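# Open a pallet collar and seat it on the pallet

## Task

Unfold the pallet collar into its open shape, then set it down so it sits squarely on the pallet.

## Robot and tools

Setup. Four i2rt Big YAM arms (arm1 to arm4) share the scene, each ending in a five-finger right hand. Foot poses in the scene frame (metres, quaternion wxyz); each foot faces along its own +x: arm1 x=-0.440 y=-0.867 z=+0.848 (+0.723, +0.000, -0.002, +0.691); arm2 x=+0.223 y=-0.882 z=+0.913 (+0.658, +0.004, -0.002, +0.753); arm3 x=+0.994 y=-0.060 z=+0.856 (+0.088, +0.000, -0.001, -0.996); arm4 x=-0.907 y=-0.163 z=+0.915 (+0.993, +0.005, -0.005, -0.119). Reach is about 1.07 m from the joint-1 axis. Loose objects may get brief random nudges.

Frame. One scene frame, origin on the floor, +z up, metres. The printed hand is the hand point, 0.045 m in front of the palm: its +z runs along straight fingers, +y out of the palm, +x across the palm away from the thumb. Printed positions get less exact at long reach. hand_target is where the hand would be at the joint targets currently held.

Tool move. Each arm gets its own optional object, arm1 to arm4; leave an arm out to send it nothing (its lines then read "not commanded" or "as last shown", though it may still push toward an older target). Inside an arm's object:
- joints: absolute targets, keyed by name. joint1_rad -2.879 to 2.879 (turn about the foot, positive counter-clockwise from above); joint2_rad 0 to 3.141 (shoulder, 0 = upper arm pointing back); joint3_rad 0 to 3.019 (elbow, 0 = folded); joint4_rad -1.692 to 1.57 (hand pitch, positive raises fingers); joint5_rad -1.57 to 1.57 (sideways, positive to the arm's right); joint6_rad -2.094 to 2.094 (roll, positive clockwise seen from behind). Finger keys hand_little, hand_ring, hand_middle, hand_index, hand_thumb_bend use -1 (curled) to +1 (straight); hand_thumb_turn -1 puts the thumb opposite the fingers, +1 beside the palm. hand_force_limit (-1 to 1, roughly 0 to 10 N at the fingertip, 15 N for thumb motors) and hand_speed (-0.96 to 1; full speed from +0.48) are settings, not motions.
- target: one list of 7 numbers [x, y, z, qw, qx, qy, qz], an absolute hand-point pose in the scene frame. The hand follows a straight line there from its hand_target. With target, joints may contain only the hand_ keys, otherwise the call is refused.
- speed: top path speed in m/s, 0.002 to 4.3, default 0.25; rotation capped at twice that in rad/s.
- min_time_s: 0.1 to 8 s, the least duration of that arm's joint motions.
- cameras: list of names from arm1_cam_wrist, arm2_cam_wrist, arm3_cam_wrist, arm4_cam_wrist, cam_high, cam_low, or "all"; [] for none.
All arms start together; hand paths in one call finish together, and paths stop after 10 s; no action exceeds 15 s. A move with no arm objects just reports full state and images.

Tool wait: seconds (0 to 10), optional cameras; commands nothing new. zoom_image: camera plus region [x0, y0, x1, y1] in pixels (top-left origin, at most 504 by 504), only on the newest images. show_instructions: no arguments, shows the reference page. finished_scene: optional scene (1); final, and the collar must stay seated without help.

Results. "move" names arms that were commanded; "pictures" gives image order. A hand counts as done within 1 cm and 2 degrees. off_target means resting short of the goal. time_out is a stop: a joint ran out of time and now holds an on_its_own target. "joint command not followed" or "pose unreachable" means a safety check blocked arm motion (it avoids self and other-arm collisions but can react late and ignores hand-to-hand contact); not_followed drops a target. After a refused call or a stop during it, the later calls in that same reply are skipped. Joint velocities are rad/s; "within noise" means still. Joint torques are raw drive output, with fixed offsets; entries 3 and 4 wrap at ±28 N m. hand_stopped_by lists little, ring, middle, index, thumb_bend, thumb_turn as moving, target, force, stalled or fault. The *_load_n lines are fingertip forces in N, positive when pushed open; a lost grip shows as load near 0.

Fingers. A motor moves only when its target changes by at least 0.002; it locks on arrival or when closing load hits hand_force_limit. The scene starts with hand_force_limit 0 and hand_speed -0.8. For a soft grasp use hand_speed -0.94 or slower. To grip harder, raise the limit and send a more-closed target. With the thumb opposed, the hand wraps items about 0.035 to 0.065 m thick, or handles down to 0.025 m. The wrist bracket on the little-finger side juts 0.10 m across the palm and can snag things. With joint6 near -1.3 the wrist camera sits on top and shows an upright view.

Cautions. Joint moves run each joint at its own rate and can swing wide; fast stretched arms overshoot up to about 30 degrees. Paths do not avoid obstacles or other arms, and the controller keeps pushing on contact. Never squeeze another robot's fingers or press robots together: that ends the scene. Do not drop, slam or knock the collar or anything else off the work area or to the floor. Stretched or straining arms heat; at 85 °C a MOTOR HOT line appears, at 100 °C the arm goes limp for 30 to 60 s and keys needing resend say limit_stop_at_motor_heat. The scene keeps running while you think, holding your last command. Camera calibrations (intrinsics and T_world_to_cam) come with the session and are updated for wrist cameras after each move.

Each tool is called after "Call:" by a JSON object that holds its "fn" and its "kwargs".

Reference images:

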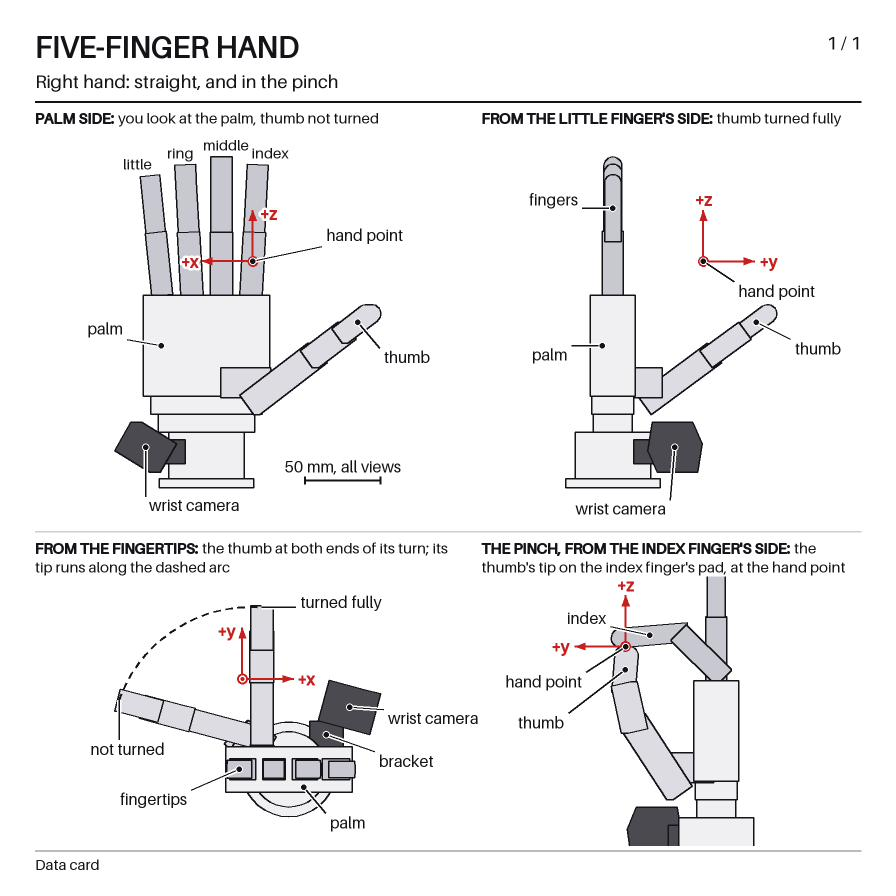

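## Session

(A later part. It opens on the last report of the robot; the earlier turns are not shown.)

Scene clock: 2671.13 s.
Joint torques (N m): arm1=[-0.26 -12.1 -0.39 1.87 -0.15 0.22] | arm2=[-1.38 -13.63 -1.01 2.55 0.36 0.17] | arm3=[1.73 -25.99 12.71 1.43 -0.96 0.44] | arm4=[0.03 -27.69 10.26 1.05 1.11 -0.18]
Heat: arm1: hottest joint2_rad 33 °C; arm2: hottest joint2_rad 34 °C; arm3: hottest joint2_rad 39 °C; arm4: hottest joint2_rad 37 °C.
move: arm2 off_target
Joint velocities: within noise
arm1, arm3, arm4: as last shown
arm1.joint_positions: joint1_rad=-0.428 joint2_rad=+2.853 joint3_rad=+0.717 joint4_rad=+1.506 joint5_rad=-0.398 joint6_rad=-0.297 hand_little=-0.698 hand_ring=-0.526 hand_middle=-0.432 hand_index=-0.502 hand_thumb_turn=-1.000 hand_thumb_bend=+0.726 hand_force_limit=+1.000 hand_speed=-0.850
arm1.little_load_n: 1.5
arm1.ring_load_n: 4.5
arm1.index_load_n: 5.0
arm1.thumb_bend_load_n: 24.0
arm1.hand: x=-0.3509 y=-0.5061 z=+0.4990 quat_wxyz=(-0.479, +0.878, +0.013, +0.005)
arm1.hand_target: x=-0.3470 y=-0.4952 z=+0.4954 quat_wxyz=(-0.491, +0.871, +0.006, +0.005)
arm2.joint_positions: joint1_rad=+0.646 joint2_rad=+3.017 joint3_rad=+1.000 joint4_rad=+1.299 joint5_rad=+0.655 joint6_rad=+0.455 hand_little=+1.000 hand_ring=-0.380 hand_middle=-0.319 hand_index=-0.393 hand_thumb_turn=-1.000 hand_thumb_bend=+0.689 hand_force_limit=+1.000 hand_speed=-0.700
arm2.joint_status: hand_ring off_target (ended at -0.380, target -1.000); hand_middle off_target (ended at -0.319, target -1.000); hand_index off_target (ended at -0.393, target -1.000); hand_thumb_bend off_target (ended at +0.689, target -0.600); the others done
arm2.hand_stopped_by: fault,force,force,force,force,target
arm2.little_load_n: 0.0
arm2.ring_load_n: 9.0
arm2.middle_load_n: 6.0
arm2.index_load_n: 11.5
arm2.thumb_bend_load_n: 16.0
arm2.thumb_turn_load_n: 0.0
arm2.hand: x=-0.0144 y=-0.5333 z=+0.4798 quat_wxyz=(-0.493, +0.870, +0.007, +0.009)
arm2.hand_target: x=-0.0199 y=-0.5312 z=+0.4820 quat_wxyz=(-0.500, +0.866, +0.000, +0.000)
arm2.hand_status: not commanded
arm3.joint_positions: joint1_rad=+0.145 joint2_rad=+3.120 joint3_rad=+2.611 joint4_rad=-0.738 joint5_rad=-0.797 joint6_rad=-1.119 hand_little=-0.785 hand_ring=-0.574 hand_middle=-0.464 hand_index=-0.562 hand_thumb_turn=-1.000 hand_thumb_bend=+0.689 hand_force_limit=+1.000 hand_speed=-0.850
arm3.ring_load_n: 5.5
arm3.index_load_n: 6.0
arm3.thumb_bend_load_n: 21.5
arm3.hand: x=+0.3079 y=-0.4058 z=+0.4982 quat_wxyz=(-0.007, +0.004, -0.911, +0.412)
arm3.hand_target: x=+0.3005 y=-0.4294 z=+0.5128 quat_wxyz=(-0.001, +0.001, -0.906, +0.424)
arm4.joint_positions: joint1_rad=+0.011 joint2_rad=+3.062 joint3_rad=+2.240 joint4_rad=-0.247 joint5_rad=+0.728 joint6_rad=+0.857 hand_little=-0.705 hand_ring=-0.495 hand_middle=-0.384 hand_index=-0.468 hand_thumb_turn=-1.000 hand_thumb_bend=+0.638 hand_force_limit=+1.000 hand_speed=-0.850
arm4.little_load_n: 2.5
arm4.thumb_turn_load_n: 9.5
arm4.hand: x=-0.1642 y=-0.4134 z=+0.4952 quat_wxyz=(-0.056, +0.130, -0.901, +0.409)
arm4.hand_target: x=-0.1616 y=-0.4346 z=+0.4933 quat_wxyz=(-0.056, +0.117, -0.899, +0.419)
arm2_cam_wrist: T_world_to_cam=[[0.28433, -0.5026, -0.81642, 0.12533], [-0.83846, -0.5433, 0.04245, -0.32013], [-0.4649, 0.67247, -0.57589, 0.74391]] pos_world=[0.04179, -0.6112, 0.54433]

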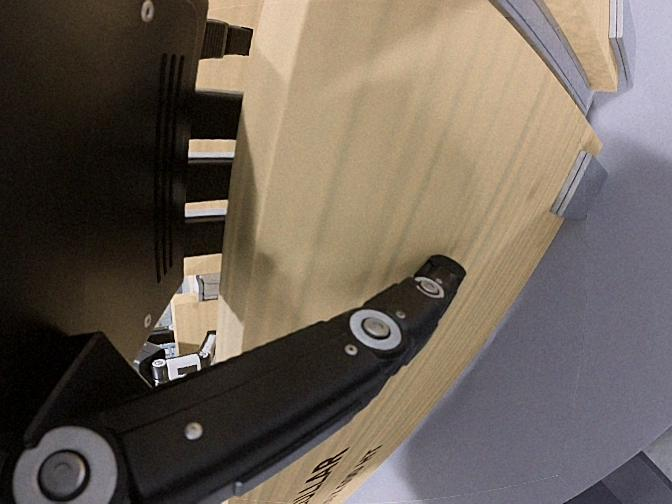

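Call:
{"fn": "move", "kwargs": {"arm2": {"joints": {"hand_thumb_bend": 0.76, "hand_speed": -0.6, "hand_force_limit": 1.0}}}}

Call:
{"fn": "move", "kwargs": {"arm2": {"joints": {"hand_thumb_bend": -0.7, "hand_ring": -0.95, "hand_middle": -0.95, "hand_index": -0.95, "hand_speed": -0.2, "hand_force_limit": 1.0}}}}

Scene clock: 2675.77 s.
Joint torques (N m): arm1=[-0.62 -11.87 -0.23 1.94 -0.18 0.2] | arm2=[-1.26 -13.51 -1.16 2.55 0.22 0.19] | arm3=[2.32 -27.34 12.77 1.22 -1.07 0.48] | arm4=[-0.03 -27.63 10.18 1.03 1.11 -0.17]
Heat: arm1: hottest joint2_rad 33 °C; arm2: hottest joint2_rad 34 °C; arm3: hottest joint2_rad 39 °C; arm4: hottest joint2_rad 37 °C.
move: arm2 done
Joint velocities: within noise
arm1, arm3, arm4: as last shown
arm1.joint_positions: joint1_rad=-0.428 joint2_rad=+2.853 joint3_rad=+0.717 joint4_rad=+1.507 joint5_rad=-0.398 joint6_rad=-0.297 hand_little=-0.698 hand_ring=-0.526 hand_middle=-0.432 hand_index=-0.502 hand_thumb_turn=-1.000 hand_thumb_bend=+0.726 hand_force_limit=+1.000 hand_speed=-0.850
arm1.little_load_n: 2.0
arm1.index_load_n: 5.5
arm1.thumb_bend_load_n: 23.5
arm1.thumb_turn_load_n: 1.0
arm1.hand_target: x=-0.3469 y=-0.4952 z=+0.4955 quat_wxyz=(-0.491, +0.871, +0.006, +0.005)
arm2.joint_positions: joint1_rad=+0.646 joint2_rad=+3.017 joint3_rad=+1.002 joint4_rad=+1.300 joint5_rad=+0.658 joint6_rad=+0.456 hand_little=+1.000 hand_ring=-0.381 hand_middle=-0.320 hand_index=-0.394 hand_thumb_turn=-1.000 hand_thumb_bend=+0.761 hand_force_limit=+1.000 hand_speed=-0.600
arm2.joint_status: all done
arm2.hand_stopped_by: fault,force,force,force,target,target
arm2.little_load_n: 0.0
arm2.ring_load_n: 1.5
arm2.middle_load_n: 0.0
arm2.index_load_n: 2.5
arm2.thumb_bend_load_n: 2.0
arm2.thumb_turn_load_n: 0.0
arm2.hand: x=-0.0147 y=-0.5320 z=+0.4802 quat_wxyz=(-0.494, +0.869, +0.006, +0.010)
arm2.hand_target: x=-0.0200 y=-0.5312 z=+0.4821 quat_wxyz=(-0.500, +0.866, +0.000, +0.000)
arm2.hand_status: not commanded
arm3.thumb_bend_load_n: 22.0
arm4.index_load_n: 7.5
pictures: none

Scene clock: 2677.40 s.
Joint torques (N m): arm1=[-0.5 -11.99 -0.18 1.89 -0.16 0.21] | arm2=[-1.44 -13.45 -1.24 2.52 0.19 0.17] | arm3=[2.02 -26.99 12.67 1.25 -1.03 0.51] | arm4=[0.15 -27.63 10.21 1.01 1.08 -0.18]
Heat: arm1: hottest joint2_rad 33 °C; arm2: hottest joint2_rad 33 °C; arm3: hottest joint2_rad 38 °C; arm4: hottest joint2_rad 37 °C.
move: arm2 off_target
Joint velocities: within noise
arm1, arm3, arm4: as last shown
arm1.joint_positions: joint1_rad=-0.428 joint2_rad=+2.854 joint3_rad=+0.717 joint4_rad=+1.508 joint5_rad=-0.398 joint6_rad=-0.297 hand_little=-0.698 hand_ring=-0.526 hand_middle=-0.432 hand_index=-0.502 hand_thumb_turn=-1.000 hand_thumb_bend=+0.726 hand_force_limit=+1.000 hand_speed=-0.850
arm1.little_load_n: 1.5
arm1.ring_load_n: 4.0
arm1.middle_load_n: 5.0
arm1.index_load_n: 4.5
arm1.thumb_turn_load_n: 1.5
arm1.hand: x=-0.3507 y=-0.5063 z=+0.4989 quat_wxyz=(-0.479, +0.878, +0.013, +0.005)
arm1.hand_target: x=-0.3470 y=-0.4952 z=+0.4954 quat_wxyz=(-0.491, +0.871, +0.006, +0.005)
arm2.joint_positions: joint1_rad=+0.645 joint2_rad=+3.017 joint3_rad=+1.004 joint4_rad=+1.302 joint5_rad=+0.659 joint6_rad=+0.456 hand_little=+1.000 hand_ring=-0.441 hand_middle=-0.379 hand_index=-0.451 hand_thumb_turn=-1.000 hand_thumb_bend=+0.748 hand_force_limit=+1.000 hand_speed=-0.200
arm2.joint_status: hand_ring off_target (ended at -0.441, target -0.950); hand_middle off_target (ended at -0.379, target -0.950); hand_index off_target (ended at -0.451, target -0.950); hand_thumb_bend off_target (ended at +0.748, target -0.700); the others done
arm2.hand_stopped_by: fault,force,force,force,force,target
arm2.little_load_n: 0.0
arm2.ring_load_n: 8.0
arm2.middle_load_n: 8.5
arm2.index_load_n: 8.0
arm2.thumb_bend_load_n: 19.0
arm2.thumb_turn_load_n: 0.0
arm2.hand: x=-0.0151 y=-0.5307 z=+0.4805 quat_wxyz=(-0.496, +0.869, +0.005, +0.009)
arm2.hand_target: x=-0.0200 y=-0.5312 z=+0.4820 quat_wxyz=(-0.500, +0.866, +0.000, +0.000)
arm2.hand_status: not commanded
arm3.joint_positions: joint1_rad=+0.146 joint2_rad=+3.121 joint3_rad=+2.613 joint4_rad=-0.738 joint5_rad=-0.797 joint6_rad=-1.118 hand_little=-0.785 hand_ring=-0.574 hand_middle=-0.464 hand_index=-0.562 hand_thumb_turn=-1.000 hand_thumb_bend=+0.689 hand_force_limit=+1.000 hand_speed=-0.850
arm3.thumb_bend_load_n: 21.5
arm3.hand: x=+0.3077 y=-0.4064 z=+0.4983 quat_wxyz=(-0.007, +0.004, -0.911, +0.412)
arm3.hand_target: x=+0.3005 y=-0.4294 z=+0.5129 quat_wxyz=(-0.001, +0.001, -0.906, +0.424)
arm4.joint_positions: joint1_rad=+0.011 joint2_rad=+3.062 joint3_rad=+2.240 joint4_rad=-0.247 joint5_rad=+0.729 joint6_rad=+0.856 hand_little=-0.705 hand_ring=-0.495 hand_middle=-0.384 hand_index=-0.468 hand_thumb_turn=-1.000 hand_thumb_bend=+0.638 hand_force_limit=+1.000 hand_speed=-0.850
arm4.index_load_n: 8.0
arm4.hand: x=-0.1643 y=-0.4135 z=+0.4953 quat_wxyz=(-0.055, +0.130, -0.901, +0.410)
arm4.hand_target: x=-0.1616 y=-0.4345 z=+0.4933 quat_wxyz=(-0.056, +0.117, -0.899, +0.419)
pictures: none

Call:
{"fn": "move", "kwargs": {"arm2": {"joints": {"hand_ring": -1.0, "hand_middle": -1.0, "hand_index": -1.0, "hand_speed": 0.2, "hand_force_limit": 1.0}}}}

Scene clock: 2684.77 s.
Joint torques (N m): arm1=[-0.5 -11.69 -0.29 1.69 -0.17 0.22] | arm2=[-1.08 -13.39 -1.29 2.43 0.24 0.17] | arm3=[1.55 -27.05 12.81 1.24 -1.05 0.43] | arm4=[0.03 -27.52 10.21 1.09 1.08 -0.16]
Heat: arm1: hottest joint2_rad 32 °C; arm2: hottest joint2_rad 33 °C; arm3: hottest joint3_rad 38 °C; arm4: hottest joint2_rad 36 °C.
move: arm2 off_target
Joint velocities: within noise
arm1, arm3, arm4: as last shown
arm1.little_load_n: 1.0
arm1.hand: x=-0.3507 y=-0.5063 z=+0.4990 quat_wxyz=(-0.479, +0.878, +0.013, +0.005)
arm1.hand_target: x=-0.3470 y=-0.4952 z=+0.4955 quat_wxyz=(-0.491, +0.871, +0.006, +0.005)
arm2.joint_positions: joint1_rad=+0.645 joint2_rad=+3.017 joint3_rad=+1.004 joint4_rad=+1.302 joint5_rad=+0.658 joint6_rad=+0.456 hand_little=+1.000 hand_ring=-0.459 hand_middle=-0.395 hand_index=-0.469 hand_thumb_turn=-1.000 hand_thumb_bend=+0.749 hand_force_limit=+1.000 hand_speed=+0.200
arm2.joint_status: hand_ring off_target (ended at -0.459, target -1.000); hand_middle off_target (ended at -0.395, target -1.000); hand_index off_target (ended at -0.469, target -1.000); the others done
arm2.hand_stopped_by: fault,force,force,force,force,target
arm2.little_load_n: 0.0
arm2.ring_load_n: 11.5
arm2.middle_load_n: 11.5
arm2.index_load_n: 11.0
arm2.thumb_bend_load_n: 22.0
arm2.thumb_turn_load_n: 0.0
arm2.hand: x=-0.0152 y=-0.5306 z=+0.4805 quat_wxyz=(-0.495, +0.869, +0.005, +0.009)
arm2.hand_target: x=-0.0201 y=-0.5311 z=+0.4820 quat_wxyz=(-0.500, +0.866, +0.000, +0.000)
arm2.hand_status: not commanded
arm3.hand: x=+0.3079 y=-0.4067 z=+0.4983 quat_wxyz=(-0.007, +0.004, -0.911, +0.412)
arm3.hand_target: x=+0.3005 y=-0.4295 z=+0.5129 quat_wxyz=(-0.001, +0.001, -0.906, +0.424)
arm4.joint_positions: joint1_rad=+0.011 joint2_rad=+3.062 joint3_rad=+2.241 joint4_rad=-0.247 joint5_rad=+0.730 joint6_rad=+0.856 hand_little=-0.705 hand_ring=-0.495 hand_middle=-0.384 hand_index=-0.468 hand_thumb_turn=-1.000 hand_thumb_bend=+0.638 hand_force_limit=+1.000 hand_speed=-0.850
arm4.hand: x=-0.1645 y=-0.4138 z=+0.4952 quat_wxyz=(-0.055, +0.130, -0.901, +0.410)
arm4.hand_target: x=-0.1617 y=-0.4345 z=+0.4931 quat_wxyz=(-0.055, +0.117, -0.899, +0.419)
pictures: none

Call:
{"fn": "move", "kwargs": {"arm2": {"joints": {"hand_ring": -0.42, "hand_middle": -0.355, "hand_index": -0.43, "hand_speed": -0.5, "hand_force_limit": 1.0}}}}

Call:
{"fn": "move", "kwargs": {"arm2": {"joints": {"hand_ring": -1.0, "hand_middle": -1.0, "hand_index": -1.0, "hand_speed": 1.0, "hand_force_limit": 1.0}}}}

Scene clock: 2689.33 s.
Joint torques (N m): arm1=[-0.5 -12.22 -0.23 1.83 -0.12 0.2] | arm2=[-1.49 -13.51 -1.22 2.39 0.16 0.19] | arm3=[1.9 -27.4 12.82 1.43 -1.03 0.43] | arm4=[0.15 -27.58 10.14 1.02 1.07 -0.16]
Heat: arm1: hottest joint2_rad 32 °C; arm2: hottest joint2_rad 33 °C; arm3: hottest joint3_rad 38 °C; arm4: hottest joint2_rad 36 °C.
move: arm2 done
Joint velocities: within noise
arm1, arm3, arm4: as last shown
arm1.joint_positions: joint1_rad=-0.428 joint2_rad=+2.854 joint3_rad=+0.717 joint4_rad=+1.508 joint5_rad=-0.399 joint6_rad=-0.295 hand_little=-0.698 hand_ring=-0.526 hand_middle=-0.432 hand_index=-0.502 hand_thumb_turn=-1.000 hand_thumb_bend=+0.726 hand_force_limit=+1.000 hand_speed=-0.850
arm1.little_load_n: 1.5
arm1.ring_load_n: 4.5
arm1.index_load_n: 5.0
arm1.hand: x=-0.3509 y=-0.5062 z=+0.4990 quat_wxyz=(-0.479, +0.878, +0.012, +0.004)
arm1.hand_target: x=-0.3470 y=-0.4952 z=+0.4954 quat_wxyz=(-0.491, +0.871, +0.006, +0.005)
arm2.joint_positions: joint1_rad=+0.646 joint2_rad=+3.017 joint3_rad=+1.003 joint4_rad=+1.303 joint5_rad=+0.660 joint6_rad=+0.456 hand_little=+1.000 hand_ring=-0.419 hand_middle=-0.354 hand_index=-0.429 hand_thumb_turn=-1.000 hand_thumb_bend=+0.749 hand_force_limit=+1.000 hand_speed=-0.500
arm2.joint_status: all done
arm2.hand_stopped_by: fault,target,target,target,force,target
arm2.little_load_n: 0.0
arm2.ring_load_n: 3.0
arm2.middle_load_n: 0.5
arm2.index_load_n: 2.5
arm2.thumb_bend_load_n: 16.5
arm2.thumb_turn_load_n: 0.0
arm2.hand: x=-0.0150 y=-0.5309 z=+0.4807 quat_wxyz=(-0.496, +0.868, +0.005, +0.010)
arm2.hand_target: x=-0.0199 y=-0.5312 z=+0.4820 quat_wxyz=(-0.500, +0.866, +0.000, +0.000)
arm2.hand_status: not commanded
arm3.hand: x=+0.3079 y=-0.4066 z=+0.4983 quat_wxyz=(-0.007, +0.004, -0.911, +0.412)
arm4.little_load_n: 2.0
arm4.index_load_n: 8.5
arm4.thumb_turn_load_n: 10.0
pictures: none

Scene clock: 2689.90 s.
Joint torques (N m): arm1=[-0.38 -11.99 -0.29 1.81 -0.14 0.21] | arm2=[-1.26 -14.1 -1.28 2.41 0.22 0.19] | arm3=[1.55 -26.11 12.59 1.17 -1.05 0.46] | arm4=[0.03 -27.46 10.13 1.02 1.08 -0.16]
Heat: arm1: hottest joint2_rad 32 °C; arm2: hottest joint2_rad 33 °C; arm3: hottest joint3_rad 38 °C; arm4: hottest joint2_rad 36 °C.
move: arm2 off_target
Joint velocities: within noise
arm1.joint_positions: joint1_rad=-0.429 joint2_rad=+2.855 joint3_rad=+0.717 joint4_rad=+1.509 joint5_rad=-0.399 joint6_rad=-0.295 hand_little=-0.698 hand_ring=-0.526 hand_middle=-0.432 hand_index=-0.502 hand_thumb_turn=-1.000 hand_thumb_bend=+0.726 hand_force_limit=+1.000 hand_speed=-0.850
arm1.joint_status: not commanded
arm1.hand_stopped_by: force,force,force,force,force,target
arm1.little_load_n: 1.0
arm1.ring_load_n: 3.5
arm1.middle_load_n: 4.5
arm1.index_load_n: 4.5
arm1.thumb_bend_load_n: 23.5
arm1.thumb_turn_load_n: 1.5
arm1.hand: x=-0.3508 y=-0.5064 z=+0.4989 quat_wxyz=(-0.479, +0.878, +0.012, +0.005)
arm1.hand_target: x=-0.3469 y=-0.4953 z=+0.4954 quat_wxyz=(-0.491, +0.871, +0.006, +0.005)
arm1.hand_status: not commanded
arm2.joint_positions: joint1_rad=+0.645 joint2_rad=+3.018 joint3_rad=+1.006 joint4_rad=+1.303 joint5_rad=+0.658 joint6_rad=+0.455 hand_little=+1.000 hand_ring=-0.472 hand_middle=-0.403 hand_index=-0.481 hand_thumb_turn=-1.000 hand_thumb_bend=+0.750 hand_force_limit=+1.000 hand_speed=+1.000
arm2.joint_status: hand_ring off_target (ended at -0.472, target -1.000); hand_middle off_target (ended at -0.403, target -1.000); hand_index off_target (ended at -0.481, target -1.000); the others done
arm2.hand_stopped_by: fault,force,force,force,force,target
arm2.little_load_n: 0.0
arm2.ring_load_n: 12.5
arm2.middle_load_n: 11.0
arm2.index_load_n: 11.5
arm2.thumb_bend_load_n: 25.0
arm2.thumb_turn_load_n: 0.0
arm2.hand: x=-0.0154 y=-0.5302 z=+0.4804 quat_wxyz=(-0.496, +0.868, +0.004, +0.009)
arm2.hand_target: x=-0.0200 y=-0.5311 z=+0.4820 quat_wxyz=(-0.500, +0.866, +0.000, +0.000)
arm2.hand_status: not commanded
arm3.joint_positions: joint1_rad=+0.147 joint2_rad=+3.121 joint3_rad=+2.615 joint4_rad=-0.738 joint5_rad=-0.796 joint6_rad=-1.117 hand_little=-0.785 hand_ring=-0.574 hand_middle=-0.464 hand_index=-0.562 hand_thumb_turn=-1.000 hand_thumb_bend=+0.689 hand_force_limit=+1.000 hand_speed=-0.850
arm3.joint_status: not commanded
arm3.hand_stopped_by: force,force,force,force,force,target
arm3.little_load_n: 0.0
arm3.ring_load_n: 5.5
arm3.middle_load_n: 6.5
arm3.index_load_n: 6.0
arm3.thumb_bend_load_n: 21.5
arm3.thumb_turn_load_n: 0.5
arm3.hand: x=+0.3079 y=-0.4072 z=+0.4983 quat_wxyz=(-0.007, +0.004, -0.911, +0.412)
arm3.hand_target: x=+0.3006 y=-0.4294 z=+0.5127 quat_wxyz=(-0.001, +0.001, -0.906, +0.423)
arm3.hand_status: not commanded
arm4.joint_positions: joint1_rad=+0.010 joint2_rad=+3.063 joint3_rad=+2.241 joint4_rad=-0.247 joint5_rad=+0.730 joint6_rad=+0.856 hand_little=-0.705 hand_ring=-0.495 hand_middle=-0.384 hand_index=-0.468 hand_thumb_turn=-1.000 hand_thumb_bend=+0.638 hand_force_limit=+1.000 hand_speed=-0.850
arm4.joint_status: not commanded
arm4.hand_stopped_by: force,force,force,force,force,target
arm4.little_load_n: 2.5
arm4.ring_load_n: 3.5
arm4.middle_load_n: 3.5
arm4.index_load_n: 8.0
arm4.thumb_bend_load_n: 22.0
arm4.thumb_turn_load_n: 9.5
arm4.hand: x=-0.1644 y=-0.4142 z=+0.4952 quat_wxyz=(-0.055, +0.129, -0.901, +0.410)
arm4.hand_target: x=-0.1617 y=-0.4345 z=+0.4931 quat_wxyz=(-0.055, +0.117, -0.899, +0.419)
arm4.hand_status: not commanded
pictures: none

Call:
{"fn": "move", "kwargs": {"arm1": {"target": [-0.340, -0.545, 0.505, -0.495, 0.869, 0.003, 0.003], "speed": 0.05}, "arm2": {"target": [-0.010, -0.570, 0.500, -0.5, 0.866, 0, 0], "speed": 0.05}, "cameras": ["cam_high", "cam_low"]}}

Scene clock: 2711.17 s.
Joint torques (N m): arm1=[-4.25 -12.16 -6.12 2.52 -0.53 -0.38] | arm2=[1.14 -15.09 -7.42 3.96 0.6 0.47] | arm3=[1.44 -27.11 12 1.03 -1.12 0.35] | arm4=[0.21 -27.99 9.73 0.99 1.23 -0.08]
Heat: arm1: hottest joint2_rad 32 °C; arm2: hottest joint2_rad 33 °C; arm3: hottest joint3_rad 40 °C; arm4: hottest joint3_rad 37 °C.
move: arm1 off_target; arm2 off_target
Joint velocities: within noise
arm1.joint_positions: joint1_rad=-0.506 joint2_rad=+2.885 joint3_rad=+0.703 joint4_rad=+1.548 joint5_rad=-0.500 joint6_rad=-0.324 hand_little=-0.698 hand_ring=-0.526 hand_middle=-0.432 hand_index=-0.502 hand_thumb_turn=-1.000 hand_thumb_bend=+0.726 hand_force_limit=+1.000 hand_speed=-0.850
arm1.joint_status: not commanded
arm1.hand_stopped_by: force,force,force,force,force,target
arm1.little_load_n: 0.0
arm1.ring_load_n: 0.5
arm1.middle_load_n: 5.0
arm1.index_load_n: 9.0
arm1.thumb_bend_load_n: 24.0
arm1.thumb_turn_load_n: 3.0
arm1.hand: x=-0.3477 y=-0.5241 z=+0.5010 quat_wxyz=(-0.491, +0.871, +0.014, -0.014)
arm1.hand_target: x=-0.3411 y=-0.5438 z=+0.5048 quat_wxyz=(-0.486, +0.874, +0.005, -0.003)
arm1.hand_status: off_target (0.023 m and 2.3 deg from the pose sent, 0.041 m and 2.3 deg at the start; a joint's target at an end of its range on 31 of 47 steps)
arm2.joint_positions: joint1_rad=+0.687 joint2_rad=+3.029 joint3_rad=+0.981 joint4_rad=+1.317 joint5_rad=+0.703 joint6_rad=+0.490 hand_little=+1.000 hand_ring=-0.472 hand_middle=-0.403 hand_index=-0.481 hand_thumb_turn=-1.000 hand_thumb_bend=+0.750 hand_force_limit=+1.000 hand_speed=+1.000
arm2.joint_status: not commanded
arm2.hand_stopped_by: fault,force,force,force,force,target
arm2.little_load_n: 0.0
arm2.ring_load_n: 13.0
arm2.middle_load_n: 12.5
arm2.index_load_n: 14.0
arm2.thumb_bend_load_n: 24.0
arm2.thumb_turn_load_n: 0.0
arm2.hand: x=-0.0121 y=-0.5471 z=+0.4816 quat_wxyz=(-0.499, +0.867, +0.002, +0.014)
arm2.hand_target: x=-0.0097 y=-0.5679 z=+0.4983 quat_wxyz=(-0.499, +0.866, +0.000, +0.000)
arm2.hand_status: off_target (0.030 m and 1.6 deg from the pose sent, 0.045 m and 1.2 deg at the start)
arm3, arm4: as last shown
arm3.joint_positions: joint1_rad=+0.153 joint2_rad=+3.123 joint3_rad=+2.618 joint4_rad=-0.732 joint5_rad=-0.795 joint6_rad=-1.104 hand_little=-0.785 hand_ring=-0.574 hand_middle=-0.464 hand_index=-0.562 hand_thumb_turn=-1.000 hand_thumb_bend=+0.689 hand_force_limit=+1.000 hand_speed=-0.850
arm3.ring_load_n: 5.0
arm3.middle_load_n: 7.0
arm3.index_load_n: 7.0
arm3.thumb_bend_load_n: 21.0
arm3.thumb_turn_load_n: 1.5
arm3.hand: x=+0.3084 y=-0.4125 z=+0.4991 quat_wxyz=(-0.006, +0.002, -0.911, +0.412)
arm3.hand_target: x=+0.3004 y=-0.4294 z=+0.5130 quat_wxyz=(-0.001, +0.001, -0.906, +0.424)
arm4.joint_positions: joint1_rad=+0.010 joint2_rad=+3.065 joint3_rad=+2.247 joint4_rad=-0.247 joint5_rad=+0.726 joint6_rad=+0.847 hand_little=-0.704 hand_ring=-0.495 hand_middle=-0.384 hand_index=-0.468 hand_thumb_turn=-1.000 hand_thumb_bend=+0.639 hand_force_limit=+1.000 hand_speed=-0.850
arm4.little_load_n: 3.0
arm4.middle_load_n: 3.0
arm4.thumb_bend_load_n: 22.5
arm4.hand: x=-0.1629 y=-0.4143 z=+0.4954 quat_wxyz=(-0.056, +0.133, -0.901, +0.409)
arm4.hand_target: x=-0.1615 y=-0.4344 z=+0.4933 quat_wxyz=(-0.056, +0.118, -0.899, +0.419)

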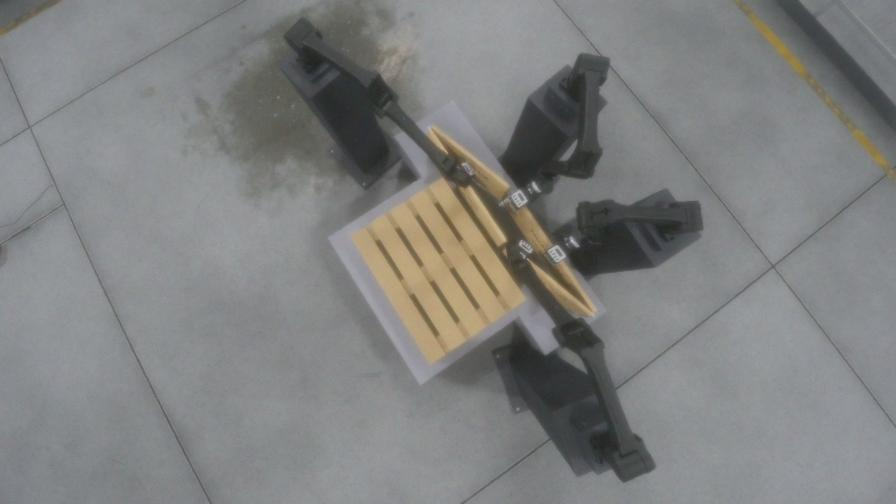

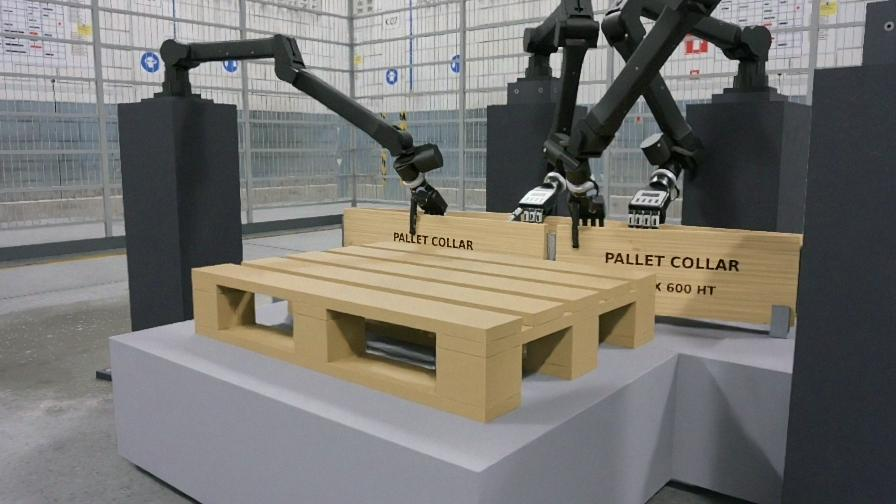

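Call:
{"fn": "move", "kwargs": {"arm1": {"target": [-0.335, -0.572, 0.505, -0.454, 0.891, 0, 0], "speed": 0.05}, "arm2": {"target": [-0.005, -0.600, 0.500, -0.485, 0.8746, 0, 0], "speed": 0.05}, "cameras": ["cam_high", "arm1_cam_wrist", "arm2_cam_wrist"]}}

Scene clock: 2719.50 s.
Joint torques (N m): arm1=[-5.48 -12.75 -8.53 2.54 -0.01 -0.73] | arm2=[2.32 -14.56 -8.54 2.81 0.25 0.52] | arm3=[0.09 -27.58 12.27 0.49 -1.13 0.18] | arm4=[-0.21 -28.1 9.5 1.01 1.4 -0.1]
Heat: arm1: hottest joint2_rad 32 °C; arm2: hottest joint2_rad 33 °C; arm3: hottest joint3_rad 40 °C; arm4: hottest joint3_rad 37 °C.
move: arm1 off_target; arm2 off_target
Joint velocities: within noise
arm1.joint_positions: joint1_rad=-0.536 joint2_rad=+2.859 joint3_rad=+0.690 joint4_rad=+1.475 joint5_rad=-0.512 joint6_rad=-0.348 hand_little=-0.698 hand_ring=-0.526 hand_middle=-0.433 hand_index=-0.502 hand_thumb_turn=-1.000 hand_thumb_bend=+0.726 hand_force_limit=+1.000 hand_speed=-0.850
arm1.joint_status: not commanded
arm1.hand_stopped_by: force,force,force,force,force,target
arm1.little_load_n: 0.0
arm1.ring_load_n: 0.0
arm1.middle_load_n: 2.5
arm1.index_load_n: 8.5
arm1.thumb_bend_load_n: 24.0
arm1.thumb_turn_load_n: 4.5
arm1.hand: x=-0.3429 y=-0.5344 z=+0.4994 quat_wxyz=(-0.471, +0.882, +0.006, -0.020)
arm1.hand_target: x=-0.3381 y=-0.5690 z=+0.5044 quat_wxyz=(-0.453, +0.891, -0.001, -0.001)
arm1.hand_status: off_target (0.039 m and 3.2 deg from the pose sent, 0.050 m and 5.3 deg at the start)
arm2.joint_positions: joint1_rad=+0.735 joint2_rad=+3.039 joint3_rad=+0.948 joint4_rad=+1.317 joint5_rad=+0.736 joint6_rad=+0.565 hand_little=+1.000 hand_ring=-0.472 hand_middle=-0.403 hand_index=-0.480 hand_thumb_turn=-1.000 hand_thumb_bend=+0.750 hand_force_limit=+1.000 hand_speed=+1.000
arm2.joint_status: not commanded
arm2.hand_stopped_by: fault,force,force,force,force,target
arm2.little_load_n: 0.0
arm2.ring_load_n: 7.5
arm2.middle_load_n: 12.5
arm2.index_load_n: 18.0
arm2.thumb_bend_load_n: 23.5
arm2.thumb_turn_load_n: 0.0
arm2.hand: x=-0.0086 y=-0.5699 z=+0.4819 quat_wxyz=(-0.494, +0.869, -0.009, +0.010)
arm2.hand_target: x=-0.0042 y=-0.5971 z=+0.4978 quat_wxyz=(-0.485, +0.875, +0.000, +0.000)
arm2.hand_status: off_target (0.035 m and 1.9 deg from the pose sent, 0.056 m and 2.4 deg at the start)
arm3, arm4: as last shown
arm3.joint_positions: joint1_rad=+0.164 joint2_rad=+3.123 joint3_rad=+2.618 joint4_rad=-0.721 joint5_rad=-0.795 joint6_rad=-1.088 hand_little=-0.785 hand_ring=-0.575 hand_middle=-0.464 hand_index=-0.562 hand_thumb_turn=-1.000 hand_thumb_bend=+0.689 hand_force_limit=+1.000 hand_speed=-0.850
arm3.ring_load_n: 0.0
arm3.index_load_n: 9.5
arm3.thumb_bend_load_n: 20.5
arm3.thumb_turn_load_n: 4.0
arm3.hand: x=+0.3106 y=-0.4211 z=+0.4998 quat_wxyz=(-0.007, +0.002, -0.910, +0.414)
arm3.hand_target: x=+0.3004 y=-0.4295 z=+0.5130 quat_wxyz=(-0.001, +0.001, -0.906, +0.424)
arm4.joint_positions: joint1_rad=+0.017 joint2_rad=+3.066 joint3_rad=+2.249 joint4_rad=-0.247 joint5_rad=+0.722 joint6_rad=+0.851 hand_little=-0.705 hand_ring=-0.495 hand_middle=-0.384 hand_index=-0.468 hand_thumb_turn=-1.000 hand_thumb_bend=+0.639 hand_force_limit=+1.000 hand_speed=-0.850
arm4.little_load_n: 2.0
arm4.ring_load_n: 3.0
arm4.middle_load_n: 2.5
arm4.index_load_n: 7.5
arm4.thumb_bend_load_n: 22.0
arm4.hand: x=-0.1602 y=-0.4089 z=+0.4953 quat_wxyz=(-0.059, +0.135, -0.901, +0.408)
arm4.hand_target: x=-0.1618 y=-0.4345 z=+0.4930 quat_wxyz=(-0.055, +0.118, -0.899, +0.419)
pictures: arm1_cam_wrist, arm2_cam_wrist, cam_high
arm1_cam_wrist: T_world_to_cam=[[0.25445, -0.48393, -0.8373, 0.2521], [-0.79778, -0.5944, 0.10111, -0.64158], [-0.54662, 0.64226, -0.53732, 0.5422]] pos_world=[-0.27961, -0.60759, 0.56728]
arm2_cam_wrist: T_world_to_cam=[[0.25811, -0.50712, -0.82232, 0.10715], [-0.85276, -0.51962, 0.05278, -0.32676], [-0.45406, 0.68762, -0.56658, 0.77669]] pos_world=[0.04636, -0.64952, 0.54541]

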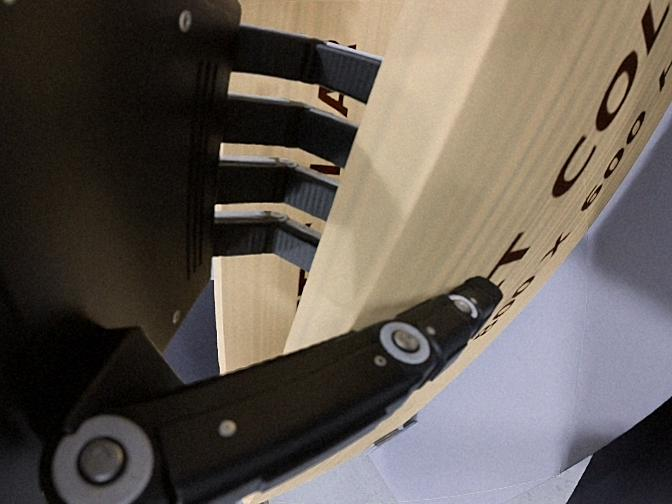

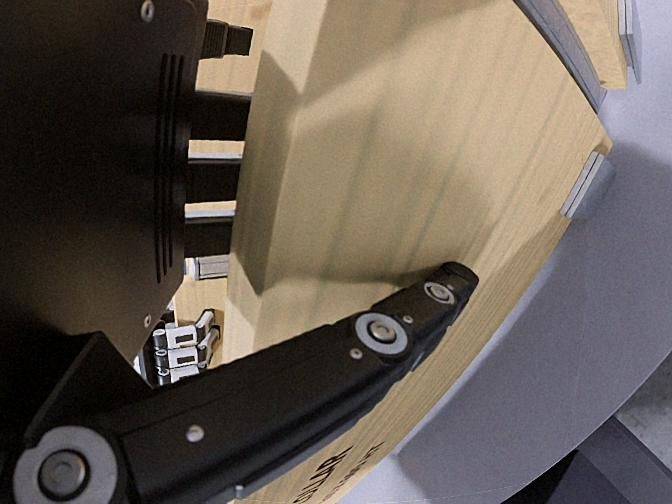

